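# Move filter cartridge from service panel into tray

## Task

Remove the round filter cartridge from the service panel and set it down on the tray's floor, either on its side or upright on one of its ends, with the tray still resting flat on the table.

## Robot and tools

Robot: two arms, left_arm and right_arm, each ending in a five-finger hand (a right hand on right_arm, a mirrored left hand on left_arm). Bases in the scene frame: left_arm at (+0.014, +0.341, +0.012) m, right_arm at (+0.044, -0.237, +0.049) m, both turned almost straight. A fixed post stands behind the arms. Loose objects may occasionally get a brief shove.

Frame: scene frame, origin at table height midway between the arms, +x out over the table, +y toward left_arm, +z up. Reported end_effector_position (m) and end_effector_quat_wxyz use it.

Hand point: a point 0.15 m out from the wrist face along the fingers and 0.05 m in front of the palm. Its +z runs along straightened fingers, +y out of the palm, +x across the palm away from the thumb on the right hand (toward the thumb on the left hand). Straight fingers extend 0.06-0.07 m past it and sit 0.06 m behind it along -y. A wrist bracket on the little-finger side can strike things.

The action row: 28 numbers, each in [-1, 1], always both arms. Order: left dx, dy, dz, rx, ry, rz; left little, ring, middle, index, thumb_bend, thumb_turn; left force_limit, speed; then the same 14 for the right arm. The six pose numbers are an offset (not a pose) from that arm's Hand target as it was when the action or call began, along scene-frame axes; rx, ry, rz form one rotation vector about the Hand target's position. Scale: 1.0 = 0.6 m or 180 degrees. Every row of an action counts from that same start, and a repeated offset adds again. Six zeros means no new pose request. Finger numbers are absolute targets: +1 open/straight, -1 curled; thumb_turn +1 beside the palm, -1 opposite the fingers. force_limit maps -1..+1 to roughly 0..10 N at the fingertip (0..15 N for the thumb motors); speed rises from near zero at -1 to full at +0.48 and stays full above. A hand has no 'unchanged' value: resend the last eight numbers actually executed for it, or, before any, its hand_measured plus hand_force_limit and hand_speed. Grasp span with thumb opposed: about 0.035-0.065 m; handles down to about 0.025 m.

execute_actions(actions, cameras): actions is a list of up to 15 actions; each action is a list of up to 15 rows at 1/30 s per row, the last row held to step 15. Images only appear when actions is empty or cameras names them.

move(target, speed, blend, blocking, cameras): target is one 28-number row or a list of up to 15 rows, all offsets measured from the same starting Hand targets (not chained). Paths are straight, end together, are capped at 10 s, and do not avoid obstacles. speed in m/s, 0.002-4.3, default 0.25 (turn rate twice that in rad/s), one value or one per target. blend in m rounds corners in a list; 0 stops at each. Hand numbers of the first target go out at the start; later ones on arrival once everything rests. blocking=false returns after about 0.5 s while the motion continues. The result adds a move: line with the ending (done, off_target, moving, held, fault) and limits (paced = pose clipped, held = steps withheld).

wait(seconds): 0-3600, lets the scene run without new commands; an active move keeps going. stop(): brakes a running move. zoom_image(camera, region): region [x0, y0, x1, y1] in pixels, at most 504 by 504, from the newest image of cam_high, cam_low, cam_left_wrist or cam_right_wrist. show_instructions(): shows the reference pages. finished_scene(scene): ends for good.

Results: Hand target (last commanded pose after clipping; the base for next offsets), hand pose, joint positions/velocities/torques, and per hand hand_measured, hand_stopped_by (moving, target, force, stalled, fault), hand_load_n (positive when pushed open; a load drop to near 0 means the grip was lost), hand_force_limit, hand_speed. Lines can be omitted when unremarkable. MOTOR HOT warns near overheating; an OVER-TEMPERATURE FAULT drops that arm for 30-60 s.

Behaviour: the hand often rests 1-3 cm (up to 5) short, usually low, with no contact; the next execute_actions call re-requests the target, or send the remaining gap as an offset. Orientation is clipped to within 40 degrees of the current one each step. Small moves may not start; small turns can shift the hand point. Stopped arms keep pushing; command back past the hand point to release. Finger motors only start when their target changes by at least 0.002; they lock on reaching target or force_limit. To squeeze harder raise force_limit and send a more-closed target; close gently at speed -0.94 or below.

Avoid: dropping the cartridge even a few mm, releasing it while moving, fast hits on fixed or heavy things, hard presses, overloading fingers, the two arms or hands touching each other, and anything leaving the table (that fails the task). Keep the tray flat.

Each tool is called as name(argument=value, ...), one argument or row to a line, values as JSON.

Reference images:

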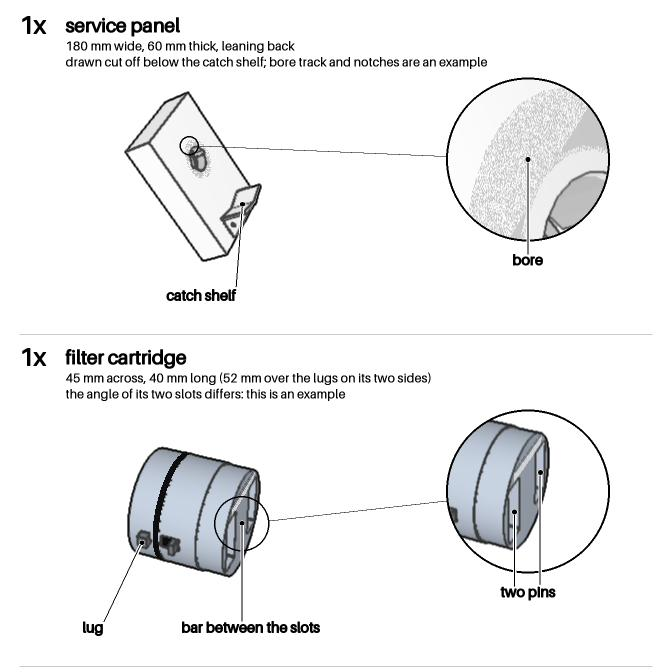

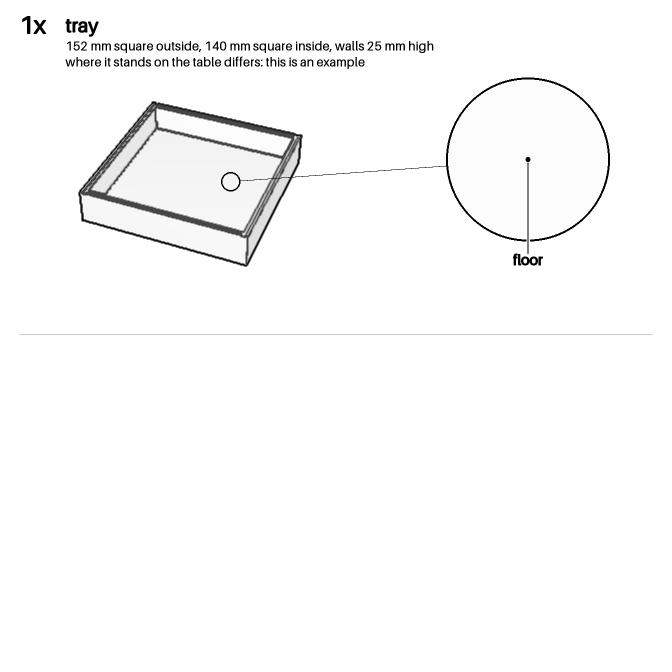

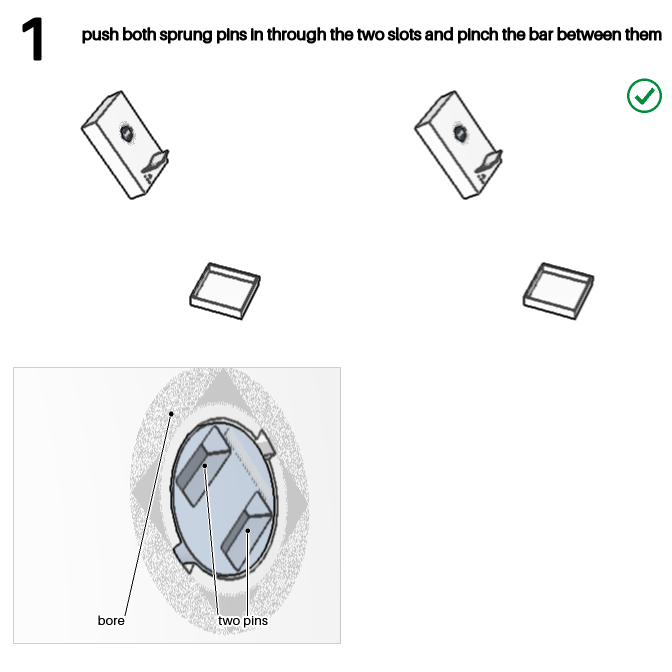

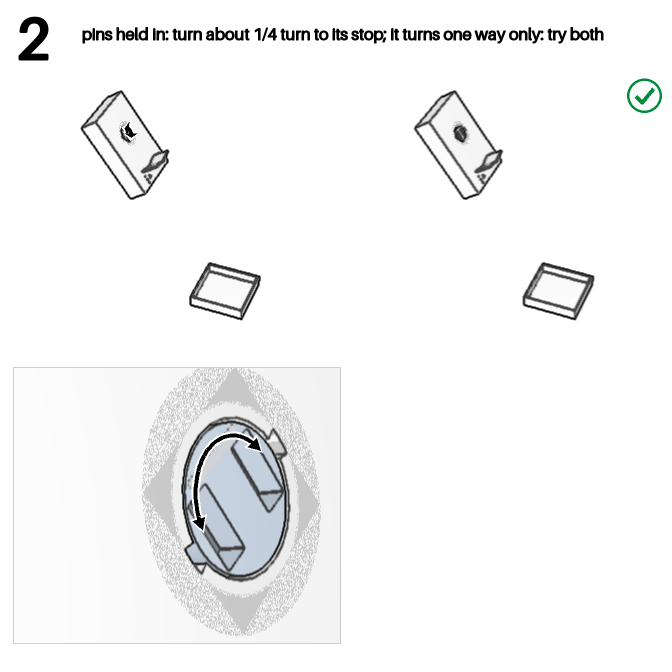

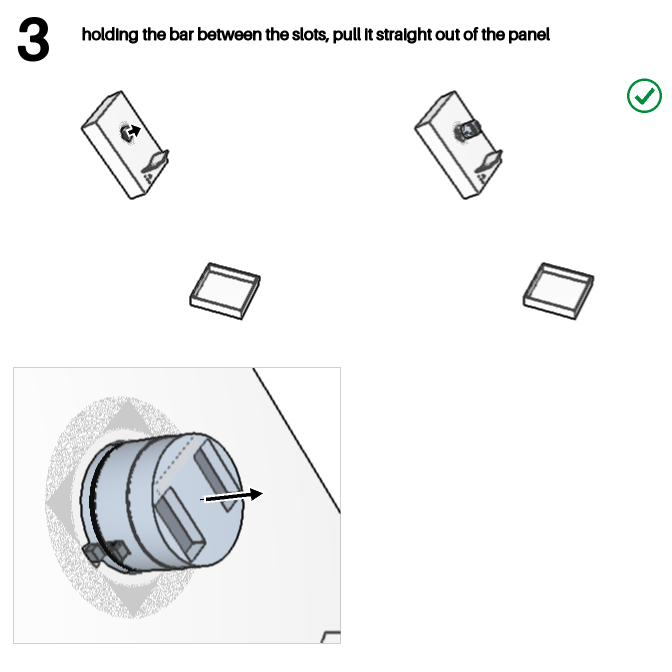

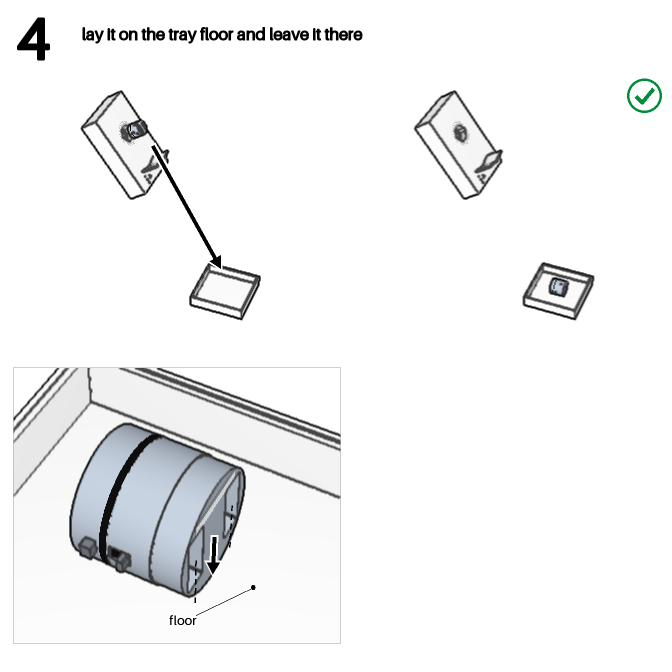

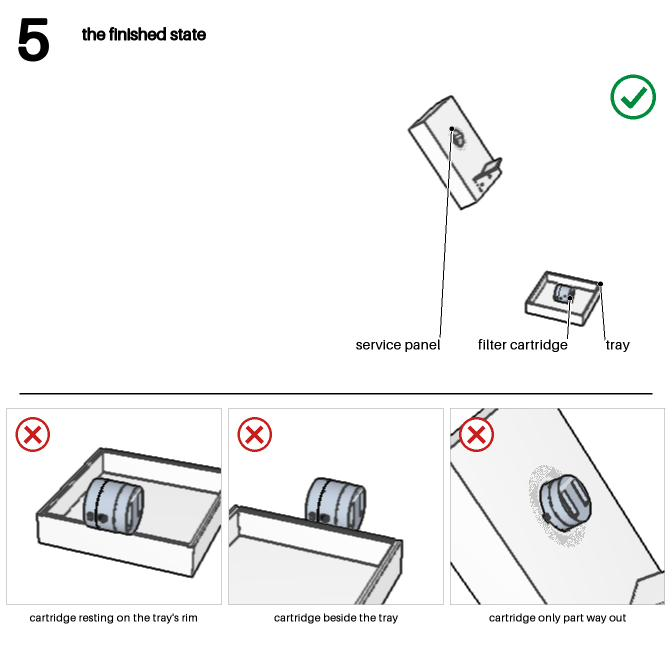

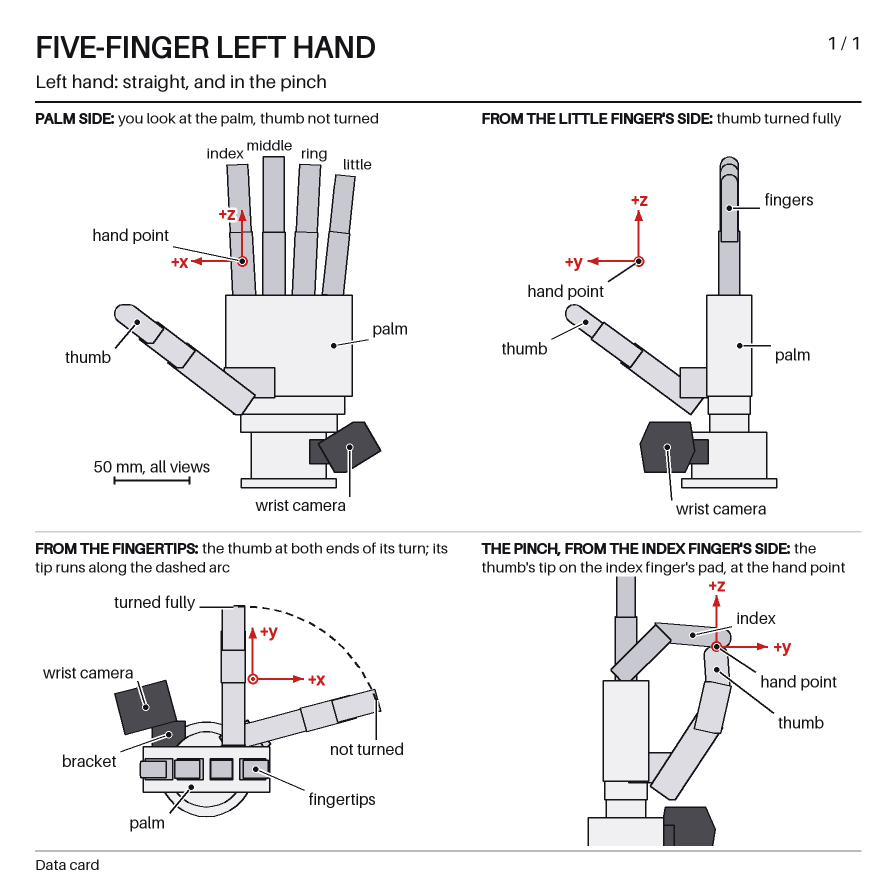

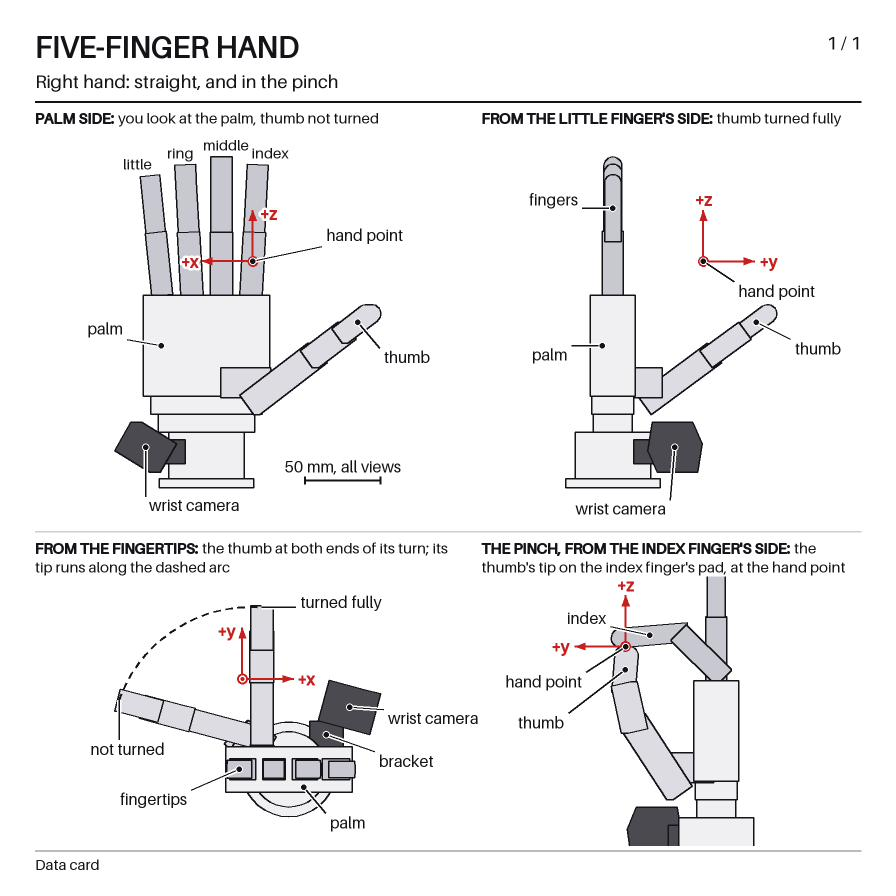

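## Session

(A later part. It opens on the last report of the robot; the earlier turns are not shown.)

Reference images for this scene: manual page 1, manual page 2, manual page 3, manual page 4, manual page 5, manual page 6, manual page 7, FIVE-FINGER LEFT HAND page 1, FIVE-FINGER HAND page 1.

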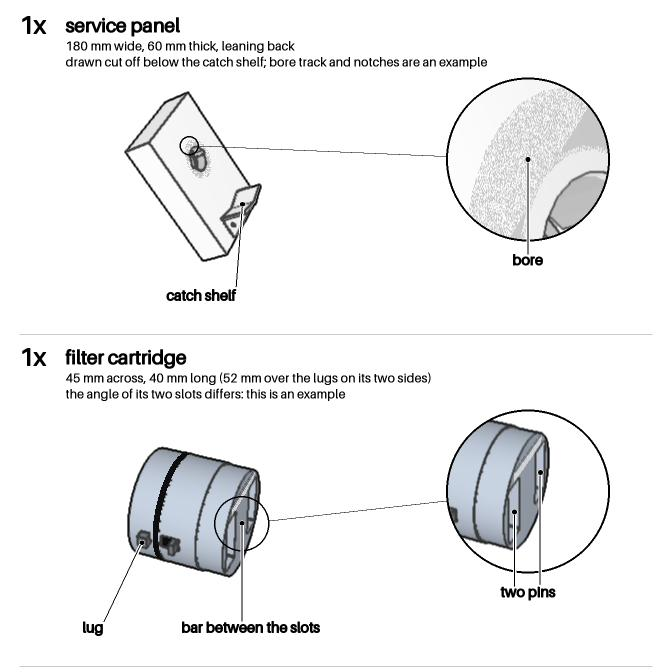

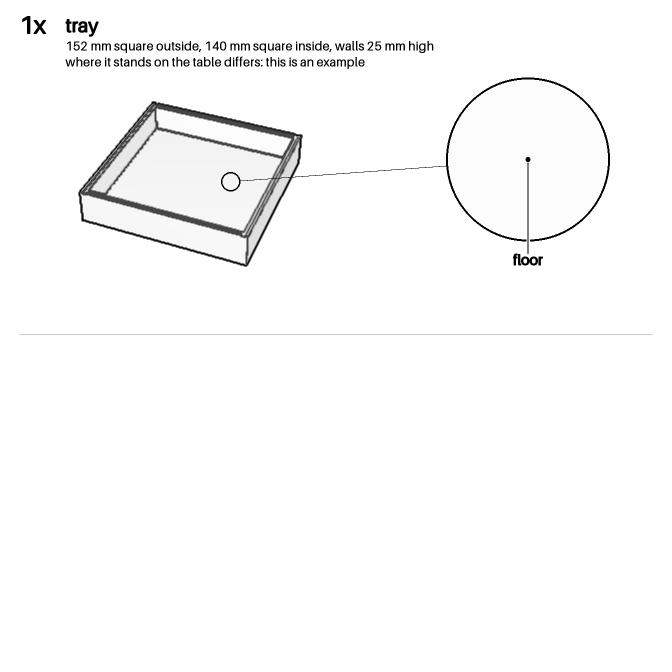

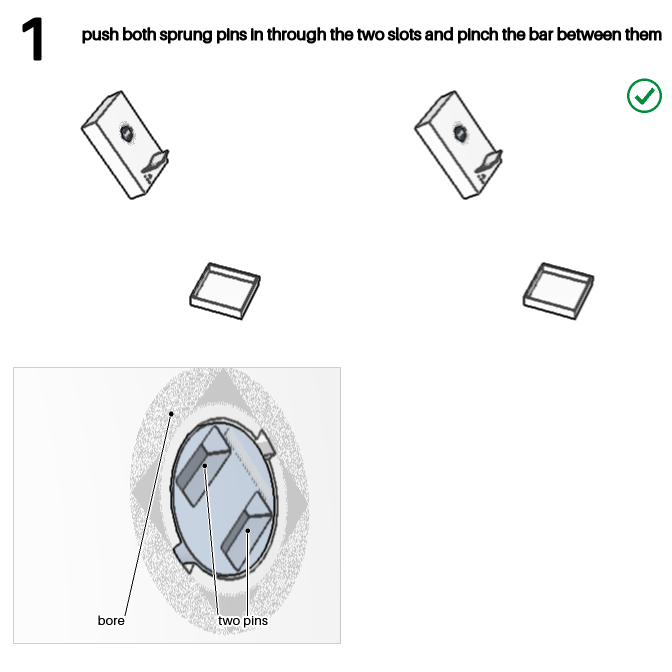

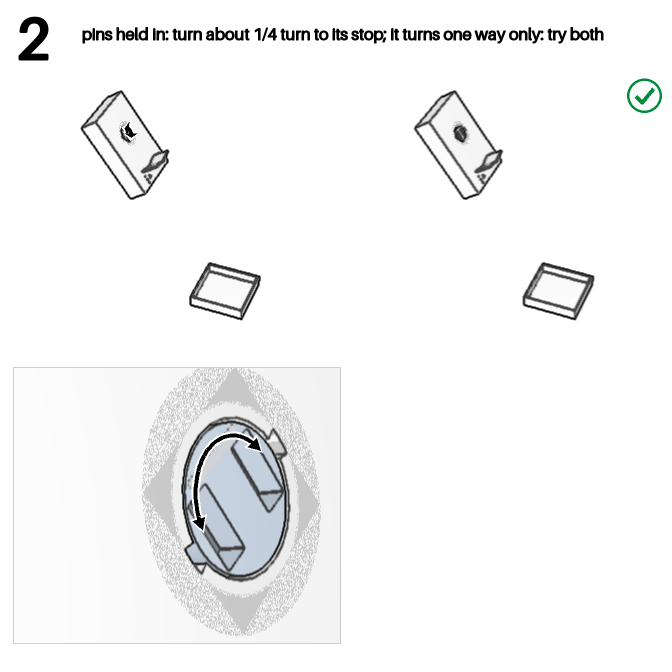

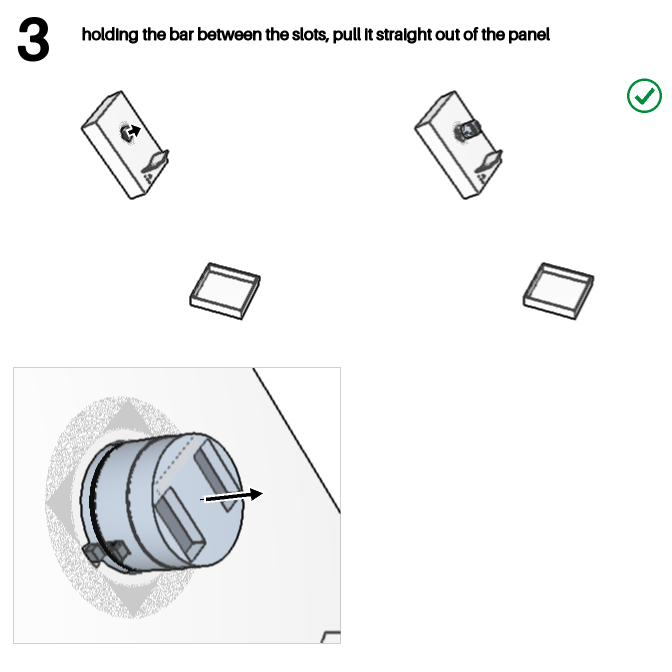

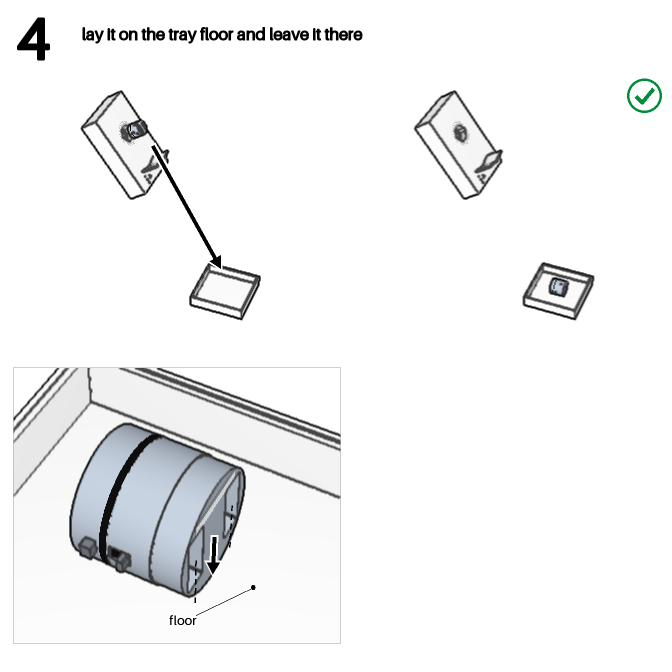

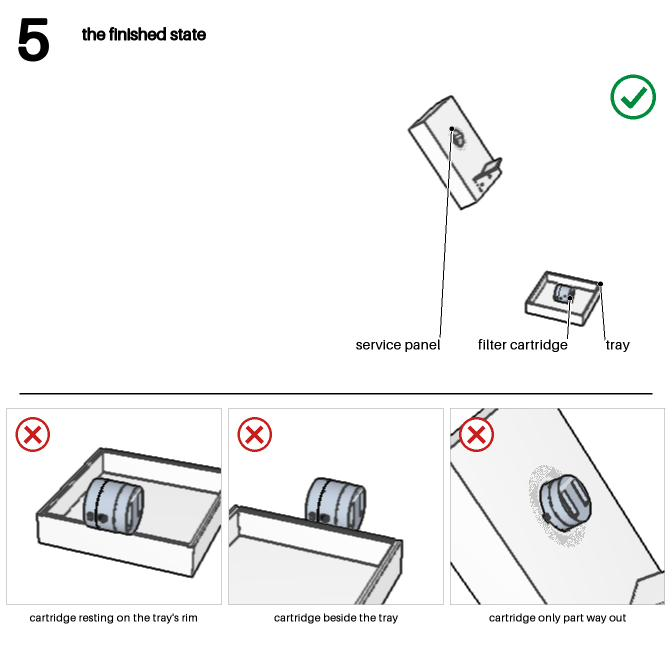

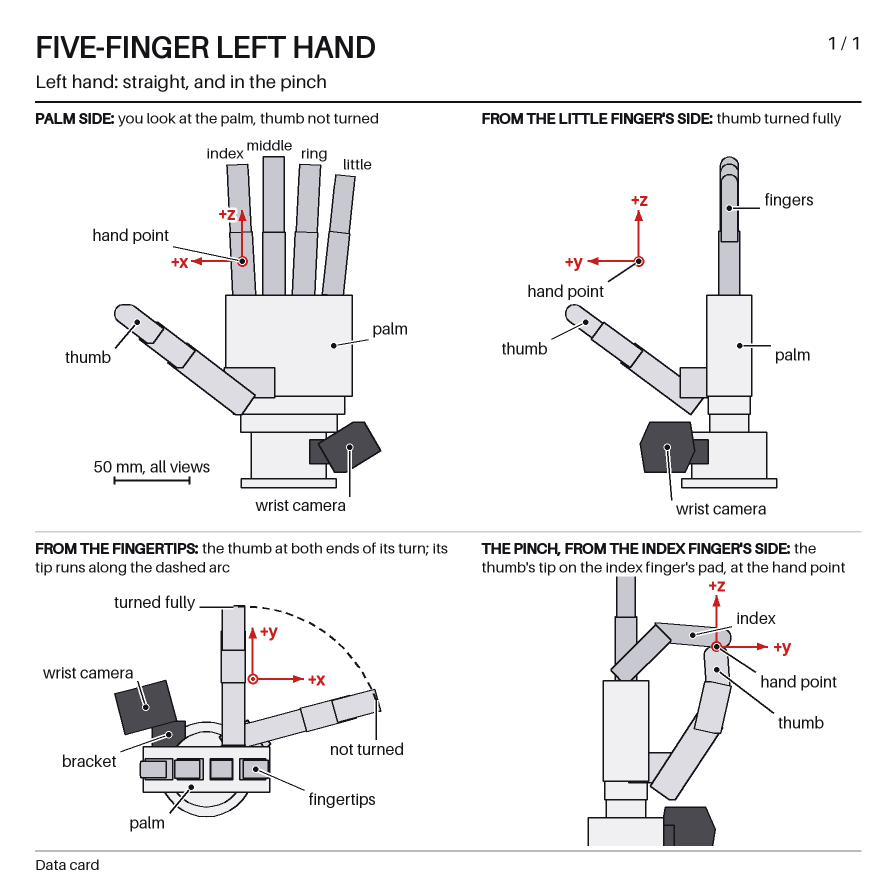

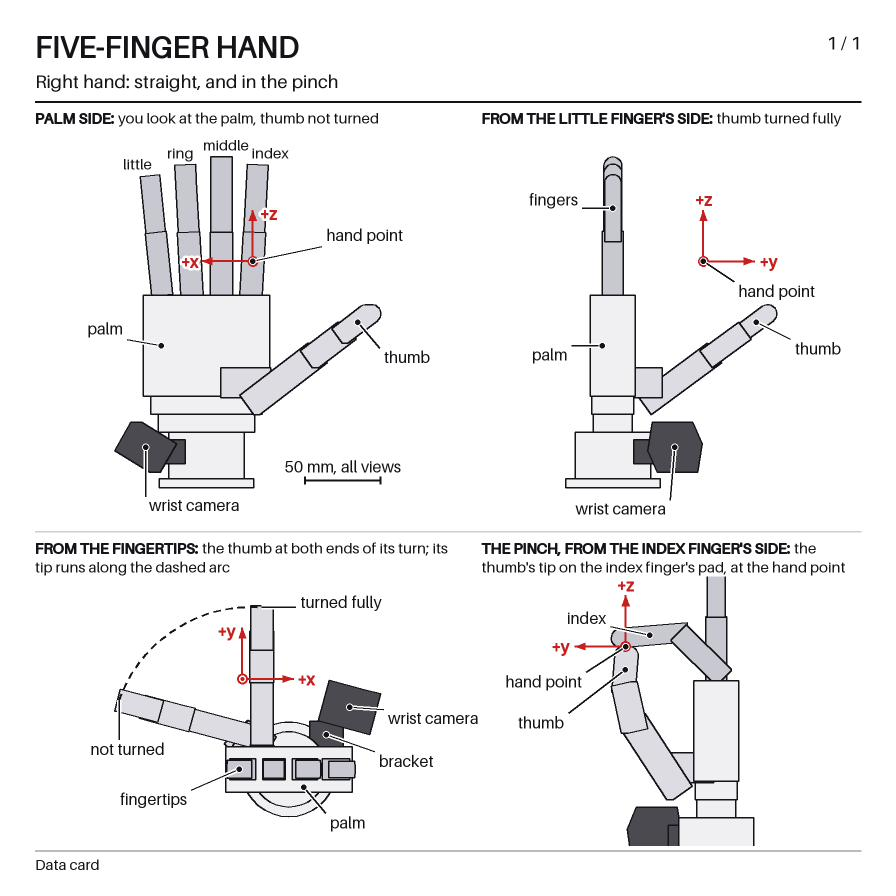

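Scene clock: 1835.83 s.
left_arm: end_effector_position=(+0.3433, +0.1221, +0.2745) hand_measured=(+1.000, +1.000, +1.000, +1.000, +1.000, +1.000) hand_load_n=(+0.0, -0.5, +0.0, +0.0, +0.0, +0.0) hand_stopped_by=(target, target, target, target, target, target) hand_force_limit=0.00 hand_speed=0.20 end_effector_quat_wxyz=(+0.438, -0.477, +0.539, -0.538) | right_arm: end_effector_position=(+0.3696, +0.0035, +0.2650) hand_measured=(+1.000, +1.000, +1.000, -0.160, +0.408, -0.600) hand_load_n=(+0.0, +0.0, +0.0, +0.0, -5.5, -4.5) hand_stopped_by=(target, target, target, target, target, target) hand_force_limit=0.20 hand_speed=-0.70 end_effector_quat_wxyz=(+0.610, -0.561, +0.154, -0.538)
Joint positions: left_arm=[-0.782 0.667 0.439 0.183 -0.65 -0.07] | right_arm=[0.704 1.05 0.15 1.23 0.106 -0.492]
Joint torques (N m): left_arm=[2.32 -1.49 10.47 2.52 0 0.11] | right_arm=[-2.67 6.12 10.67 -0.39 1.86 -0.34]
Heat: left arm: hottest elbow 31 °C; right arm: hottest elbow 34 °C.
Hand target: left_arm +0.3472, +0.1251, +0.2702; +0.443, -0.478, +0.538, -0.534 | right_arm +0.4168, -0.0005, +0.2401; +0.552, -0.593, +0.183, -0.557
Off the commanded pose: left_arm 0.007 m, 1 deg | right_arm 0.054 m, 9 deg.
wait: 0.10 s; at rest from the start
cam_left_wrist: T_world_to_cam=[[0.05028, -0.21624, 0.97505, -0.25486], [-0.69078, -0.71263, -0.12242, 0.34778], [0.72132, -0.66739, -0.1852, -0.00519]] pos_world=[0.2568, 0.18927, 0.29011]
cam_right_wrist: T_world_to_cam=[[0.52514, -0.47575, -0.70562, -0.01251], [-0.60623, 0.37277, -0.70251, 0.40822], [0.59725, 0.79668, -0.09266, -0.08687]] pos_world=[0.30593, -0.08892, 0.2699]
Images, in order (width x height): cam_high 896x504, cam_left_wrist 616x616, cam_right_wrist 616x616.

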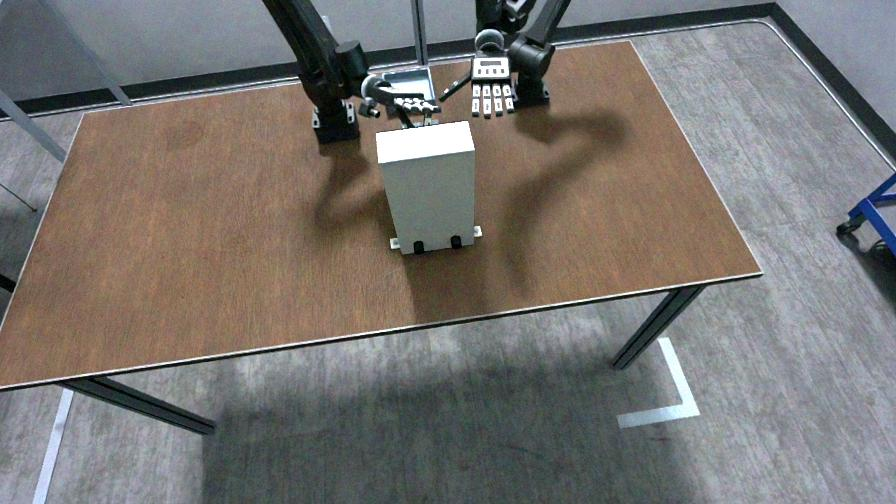

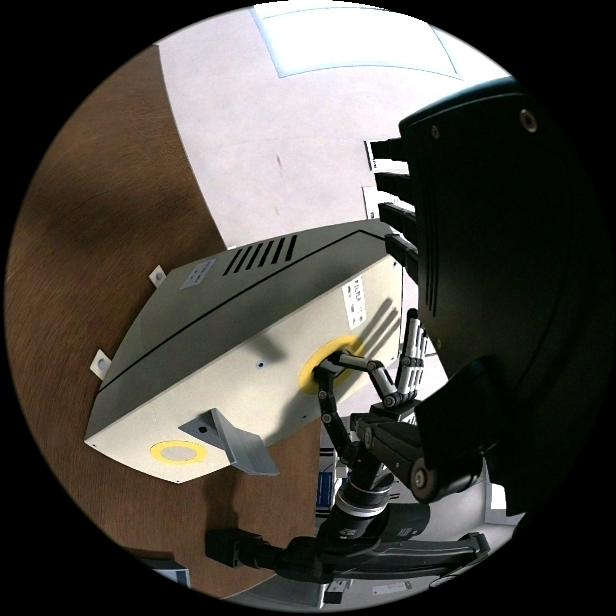

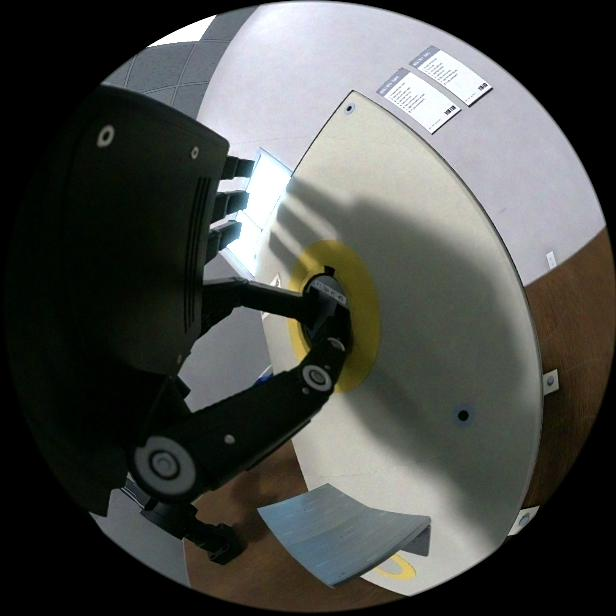

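move(
  target=[0,0,0,0,0,0,1,1,1,1,1,1,0,0.2,0.0009,-0.0025,0.0012,0.0683,0,-0.0478,1,1,1,-0.16,0.41,-0.60,0.2,-0.7],
  speed=0.06,
  cameras=["cam_left_wrist","cam_right_wrist"],
)

zoom_image(
  camera="cam_right_wrist",
  region=[280, 255, 350, 325],
)

zoom_image(
  camera="cam_left_wrist",
  region=[305, 335, 365, 395],
)

Scene clock: 1895.03 s.
left_arm: end_effector_position=(+0.3433, +0.1221, +0.2745) hand_measured=(+1.000, +1.000, +1.000, +1.000, +1.000, +1.000) hand_load_n=(+0.0, +0.0, -0.5, -0.5, +0.5, -0.5) hand_stopped_by=(target, target, target, target, target, target) hand_force_limit=0.00 hand_speed=0.20 end_effector_quat_wxyz=(+0.438, -0.477, +0.539, -0.538) | right_arm: end_effector_position=(+0.3692, +0.0006, +0.2649) hand_measured=(+1.000, +1.000, +1.000, -0.160, +0.408, -0.600) hand_load_n=(+0.0, +0.0, +0.0, +0.0, -5.0, -10.0) hand_stopped_by=(target, target, target, target, target, target) hand_force_limit=0.20 hand_speed=-0.70 end_effector_quat_wxyz=(+0.630, -0.490, +0.259, -0.544)
Joint positions: left_arm=[-0.782 0.667 0.439 0.183 -0.65 -0.07] | right_arm=[0.826 1.239 0.142 1.529 0.406 -0.407]
Joint torques (N m): left_arm=[2.37 -1.49 10.48 2.58 -0.01 0.11] | right_arm=[-3.6 4.07 9.84 -0.77 1.7 -0.32]
Heat: left arm: hottest elbow 31 °C; right arm: hottest elbow 33 °C.
Hand target: left_arm +0.3472, +0.1251, +0.2702; +0.443, -0.478, +0.538, -0.534 | right_arm +0.4174, -0.0020, +0.2409; +0.569, -0.515, +0.285, -0.574
Off the commanded pose: left_arm 0.007 m, 1 deg | right_arm 0.054 m, 9 deg.
move: off_target (right_arm)
cam_left_wrist: T_world_to_cam=[[0.05028, -0.21624, 0.97505, -0.25486], [-0.69078, -0.71263, -0.12242, 0.34778], [0.72132, -0.66739, -0.1852, -0.00519]] pos_world=[0.2568, 0.18927, 0.29011]
cam_right_wrist: T_world_to_cam=[[0.44174, -0.36779, -0.81829, 0.04673], [-0.57045, 0.58882, -0.5726, 0.36123], [0.69242, 0.71974, 0.0503, -0.15741]] pos_world=[0.29442, -0.08222, 0.253]

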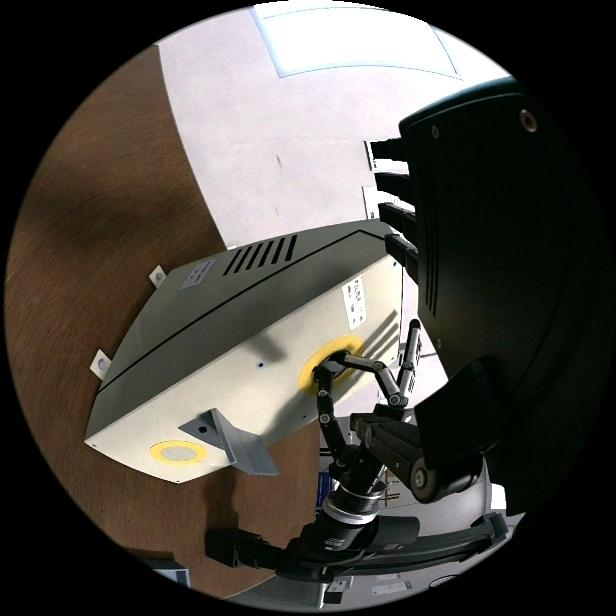

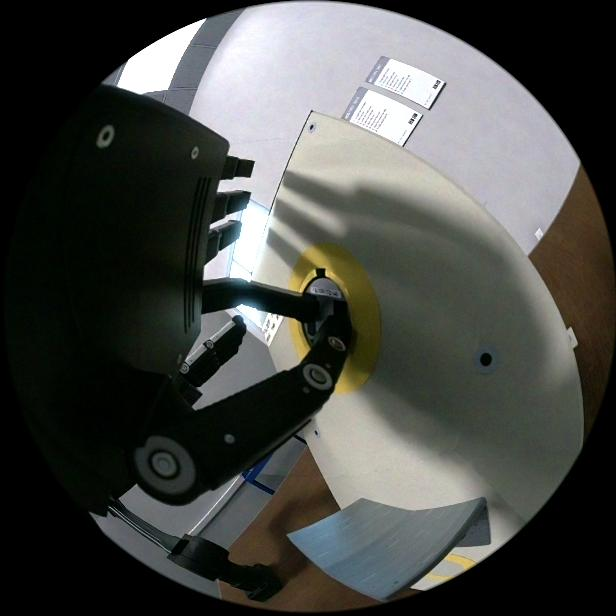

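Scaled by 7.200 from the camera's image (finer frame: 880x880).

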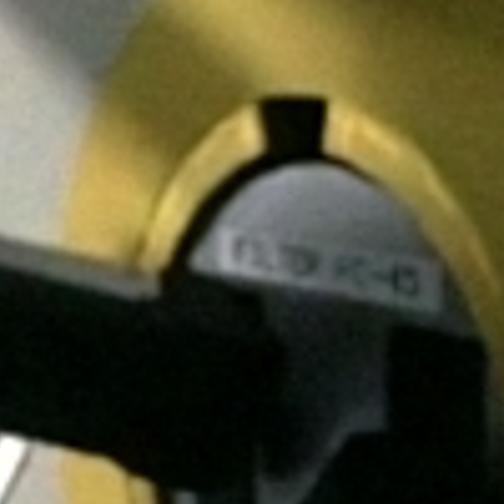

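Scaled by 8.400 from the camera's image (finer frame: 880x880).

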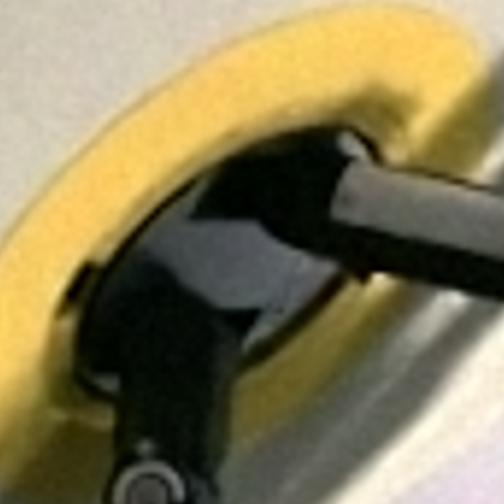

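show_instructions(
)

Reference images for this scene: manual page 1, manual page 2, manual page 3, manual page 4, manual page 5, manual page 6, manual page 7, FIVE-FINGER LEFT HAND page 1, FIVE-FINGER HAND page 1.

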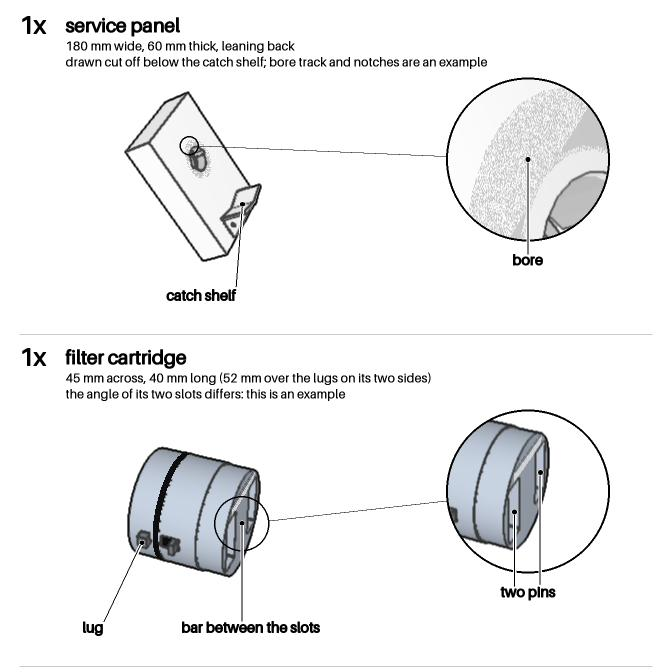

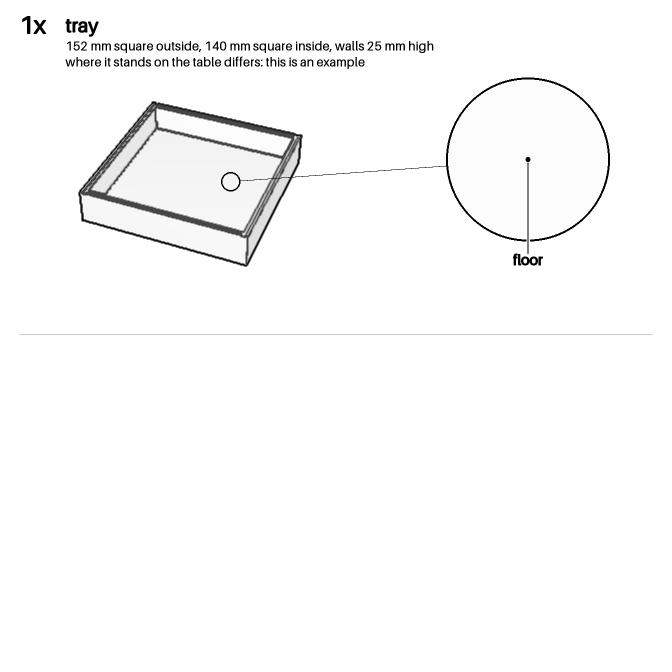

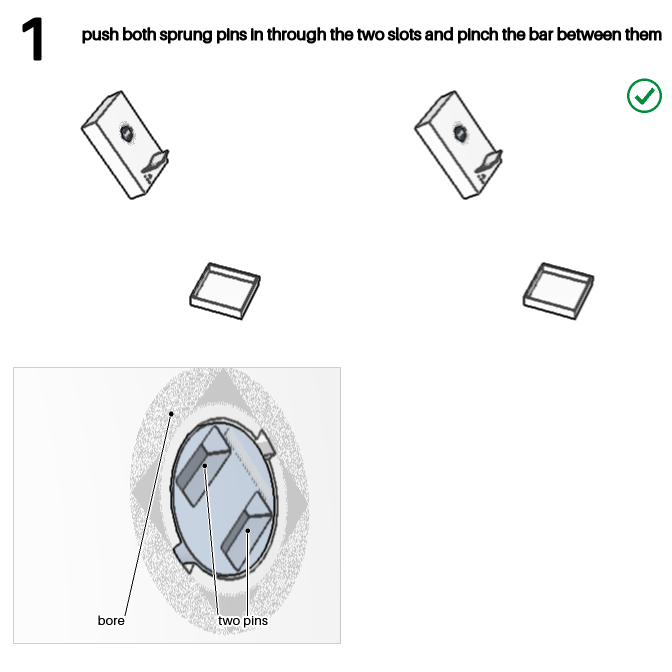

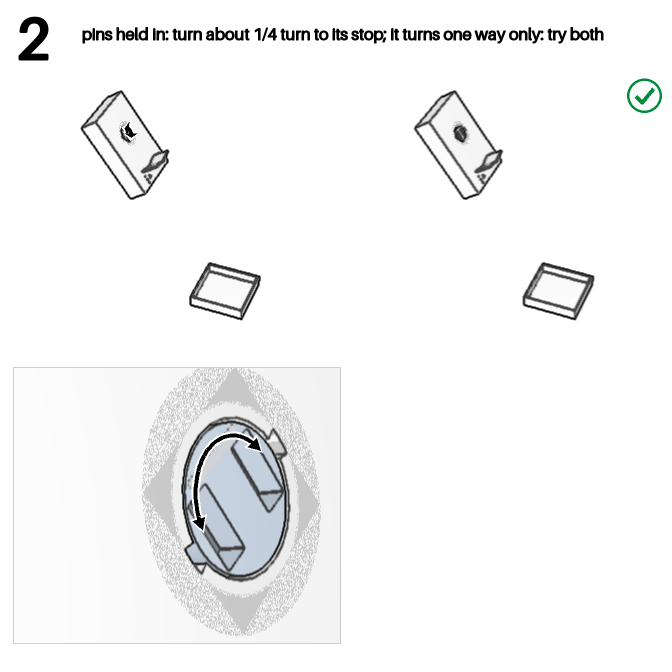

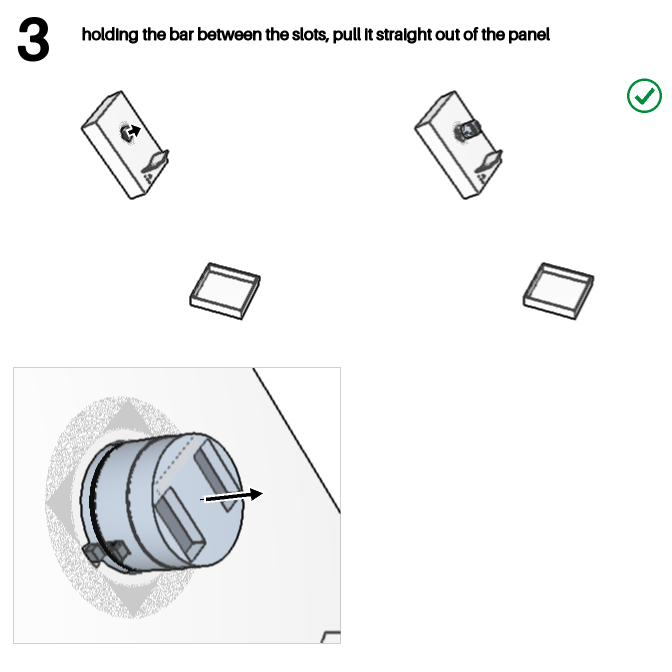

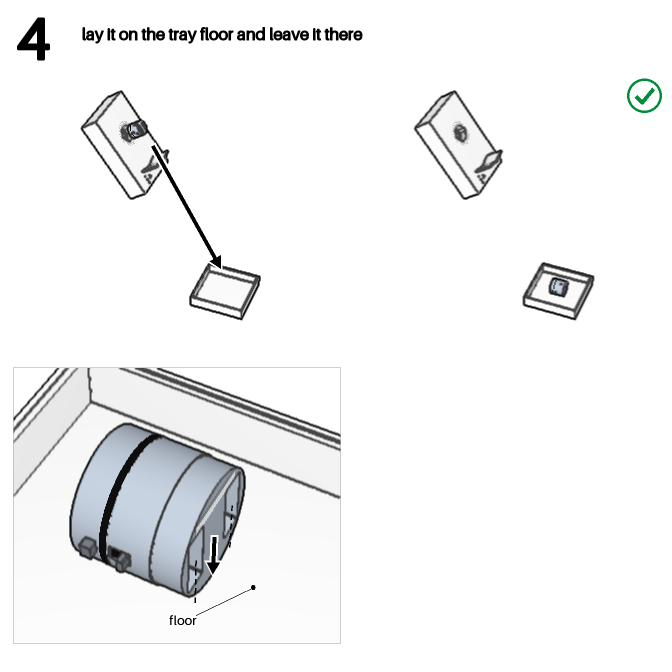

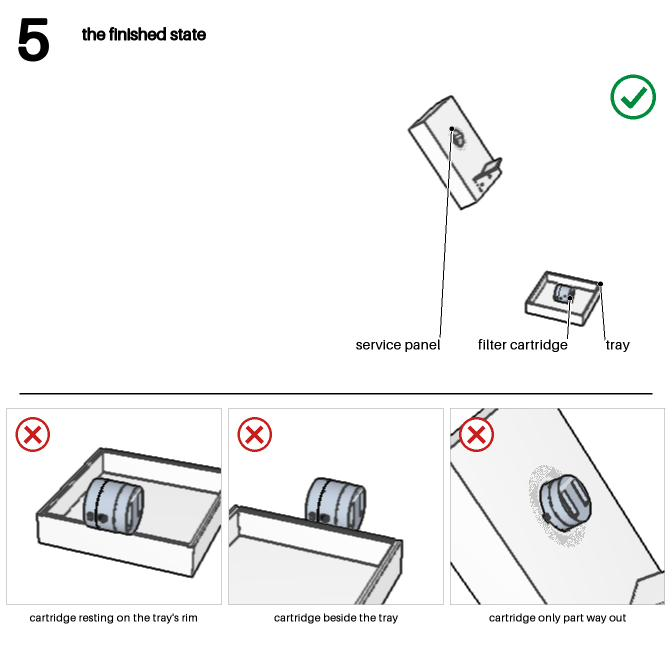

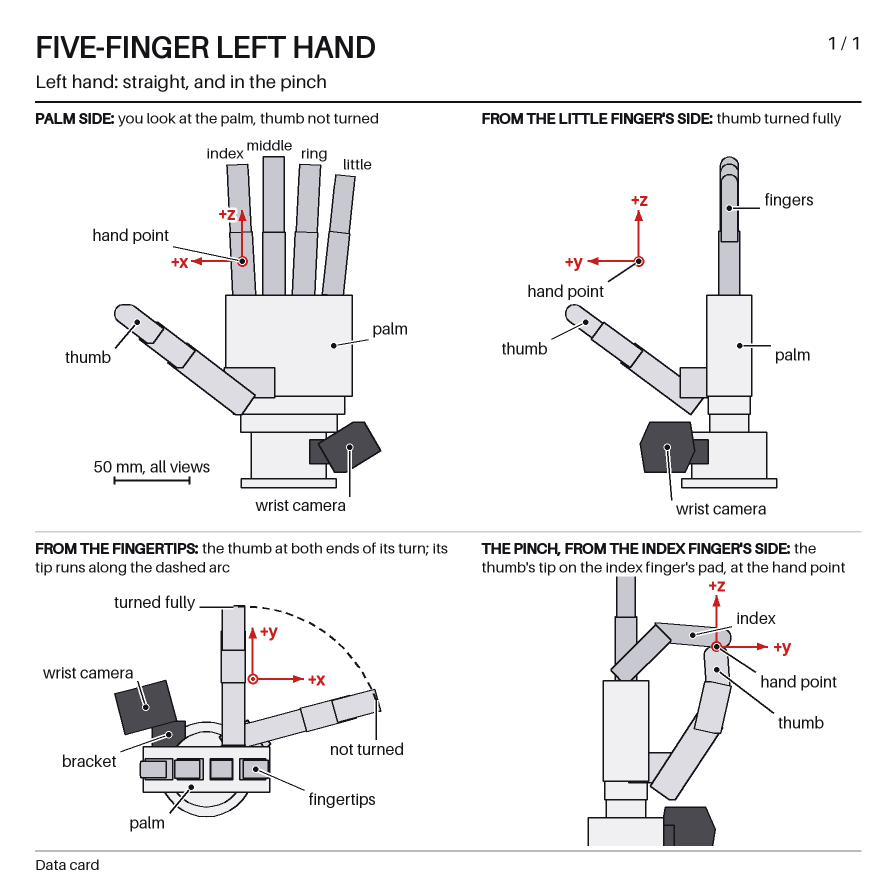

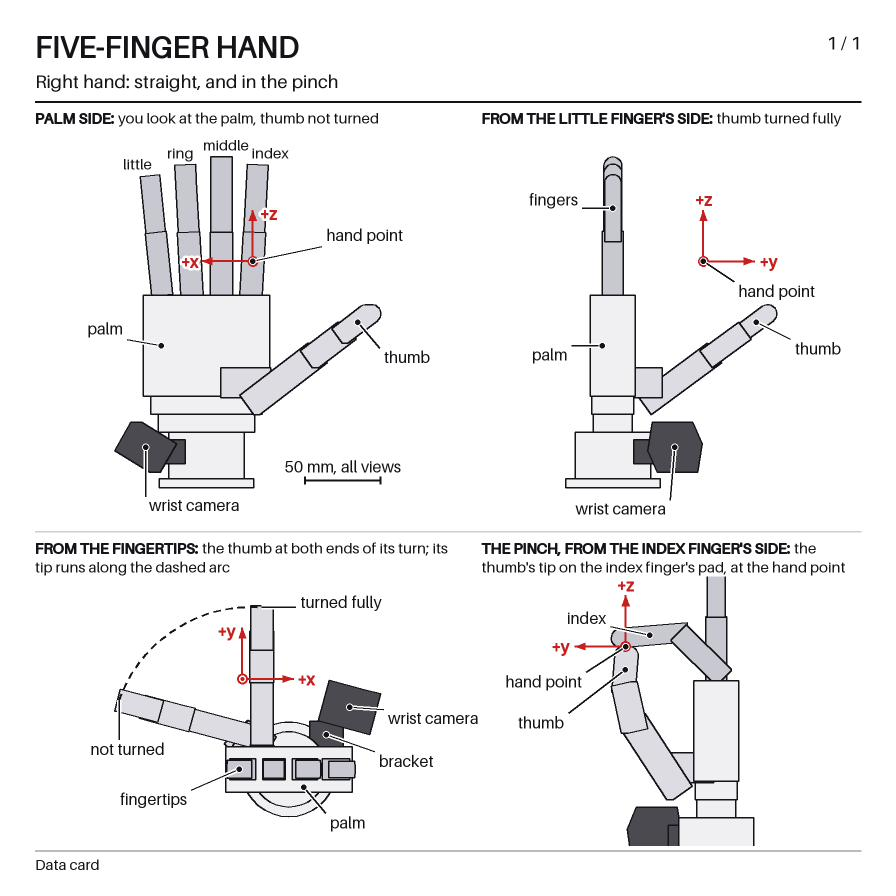

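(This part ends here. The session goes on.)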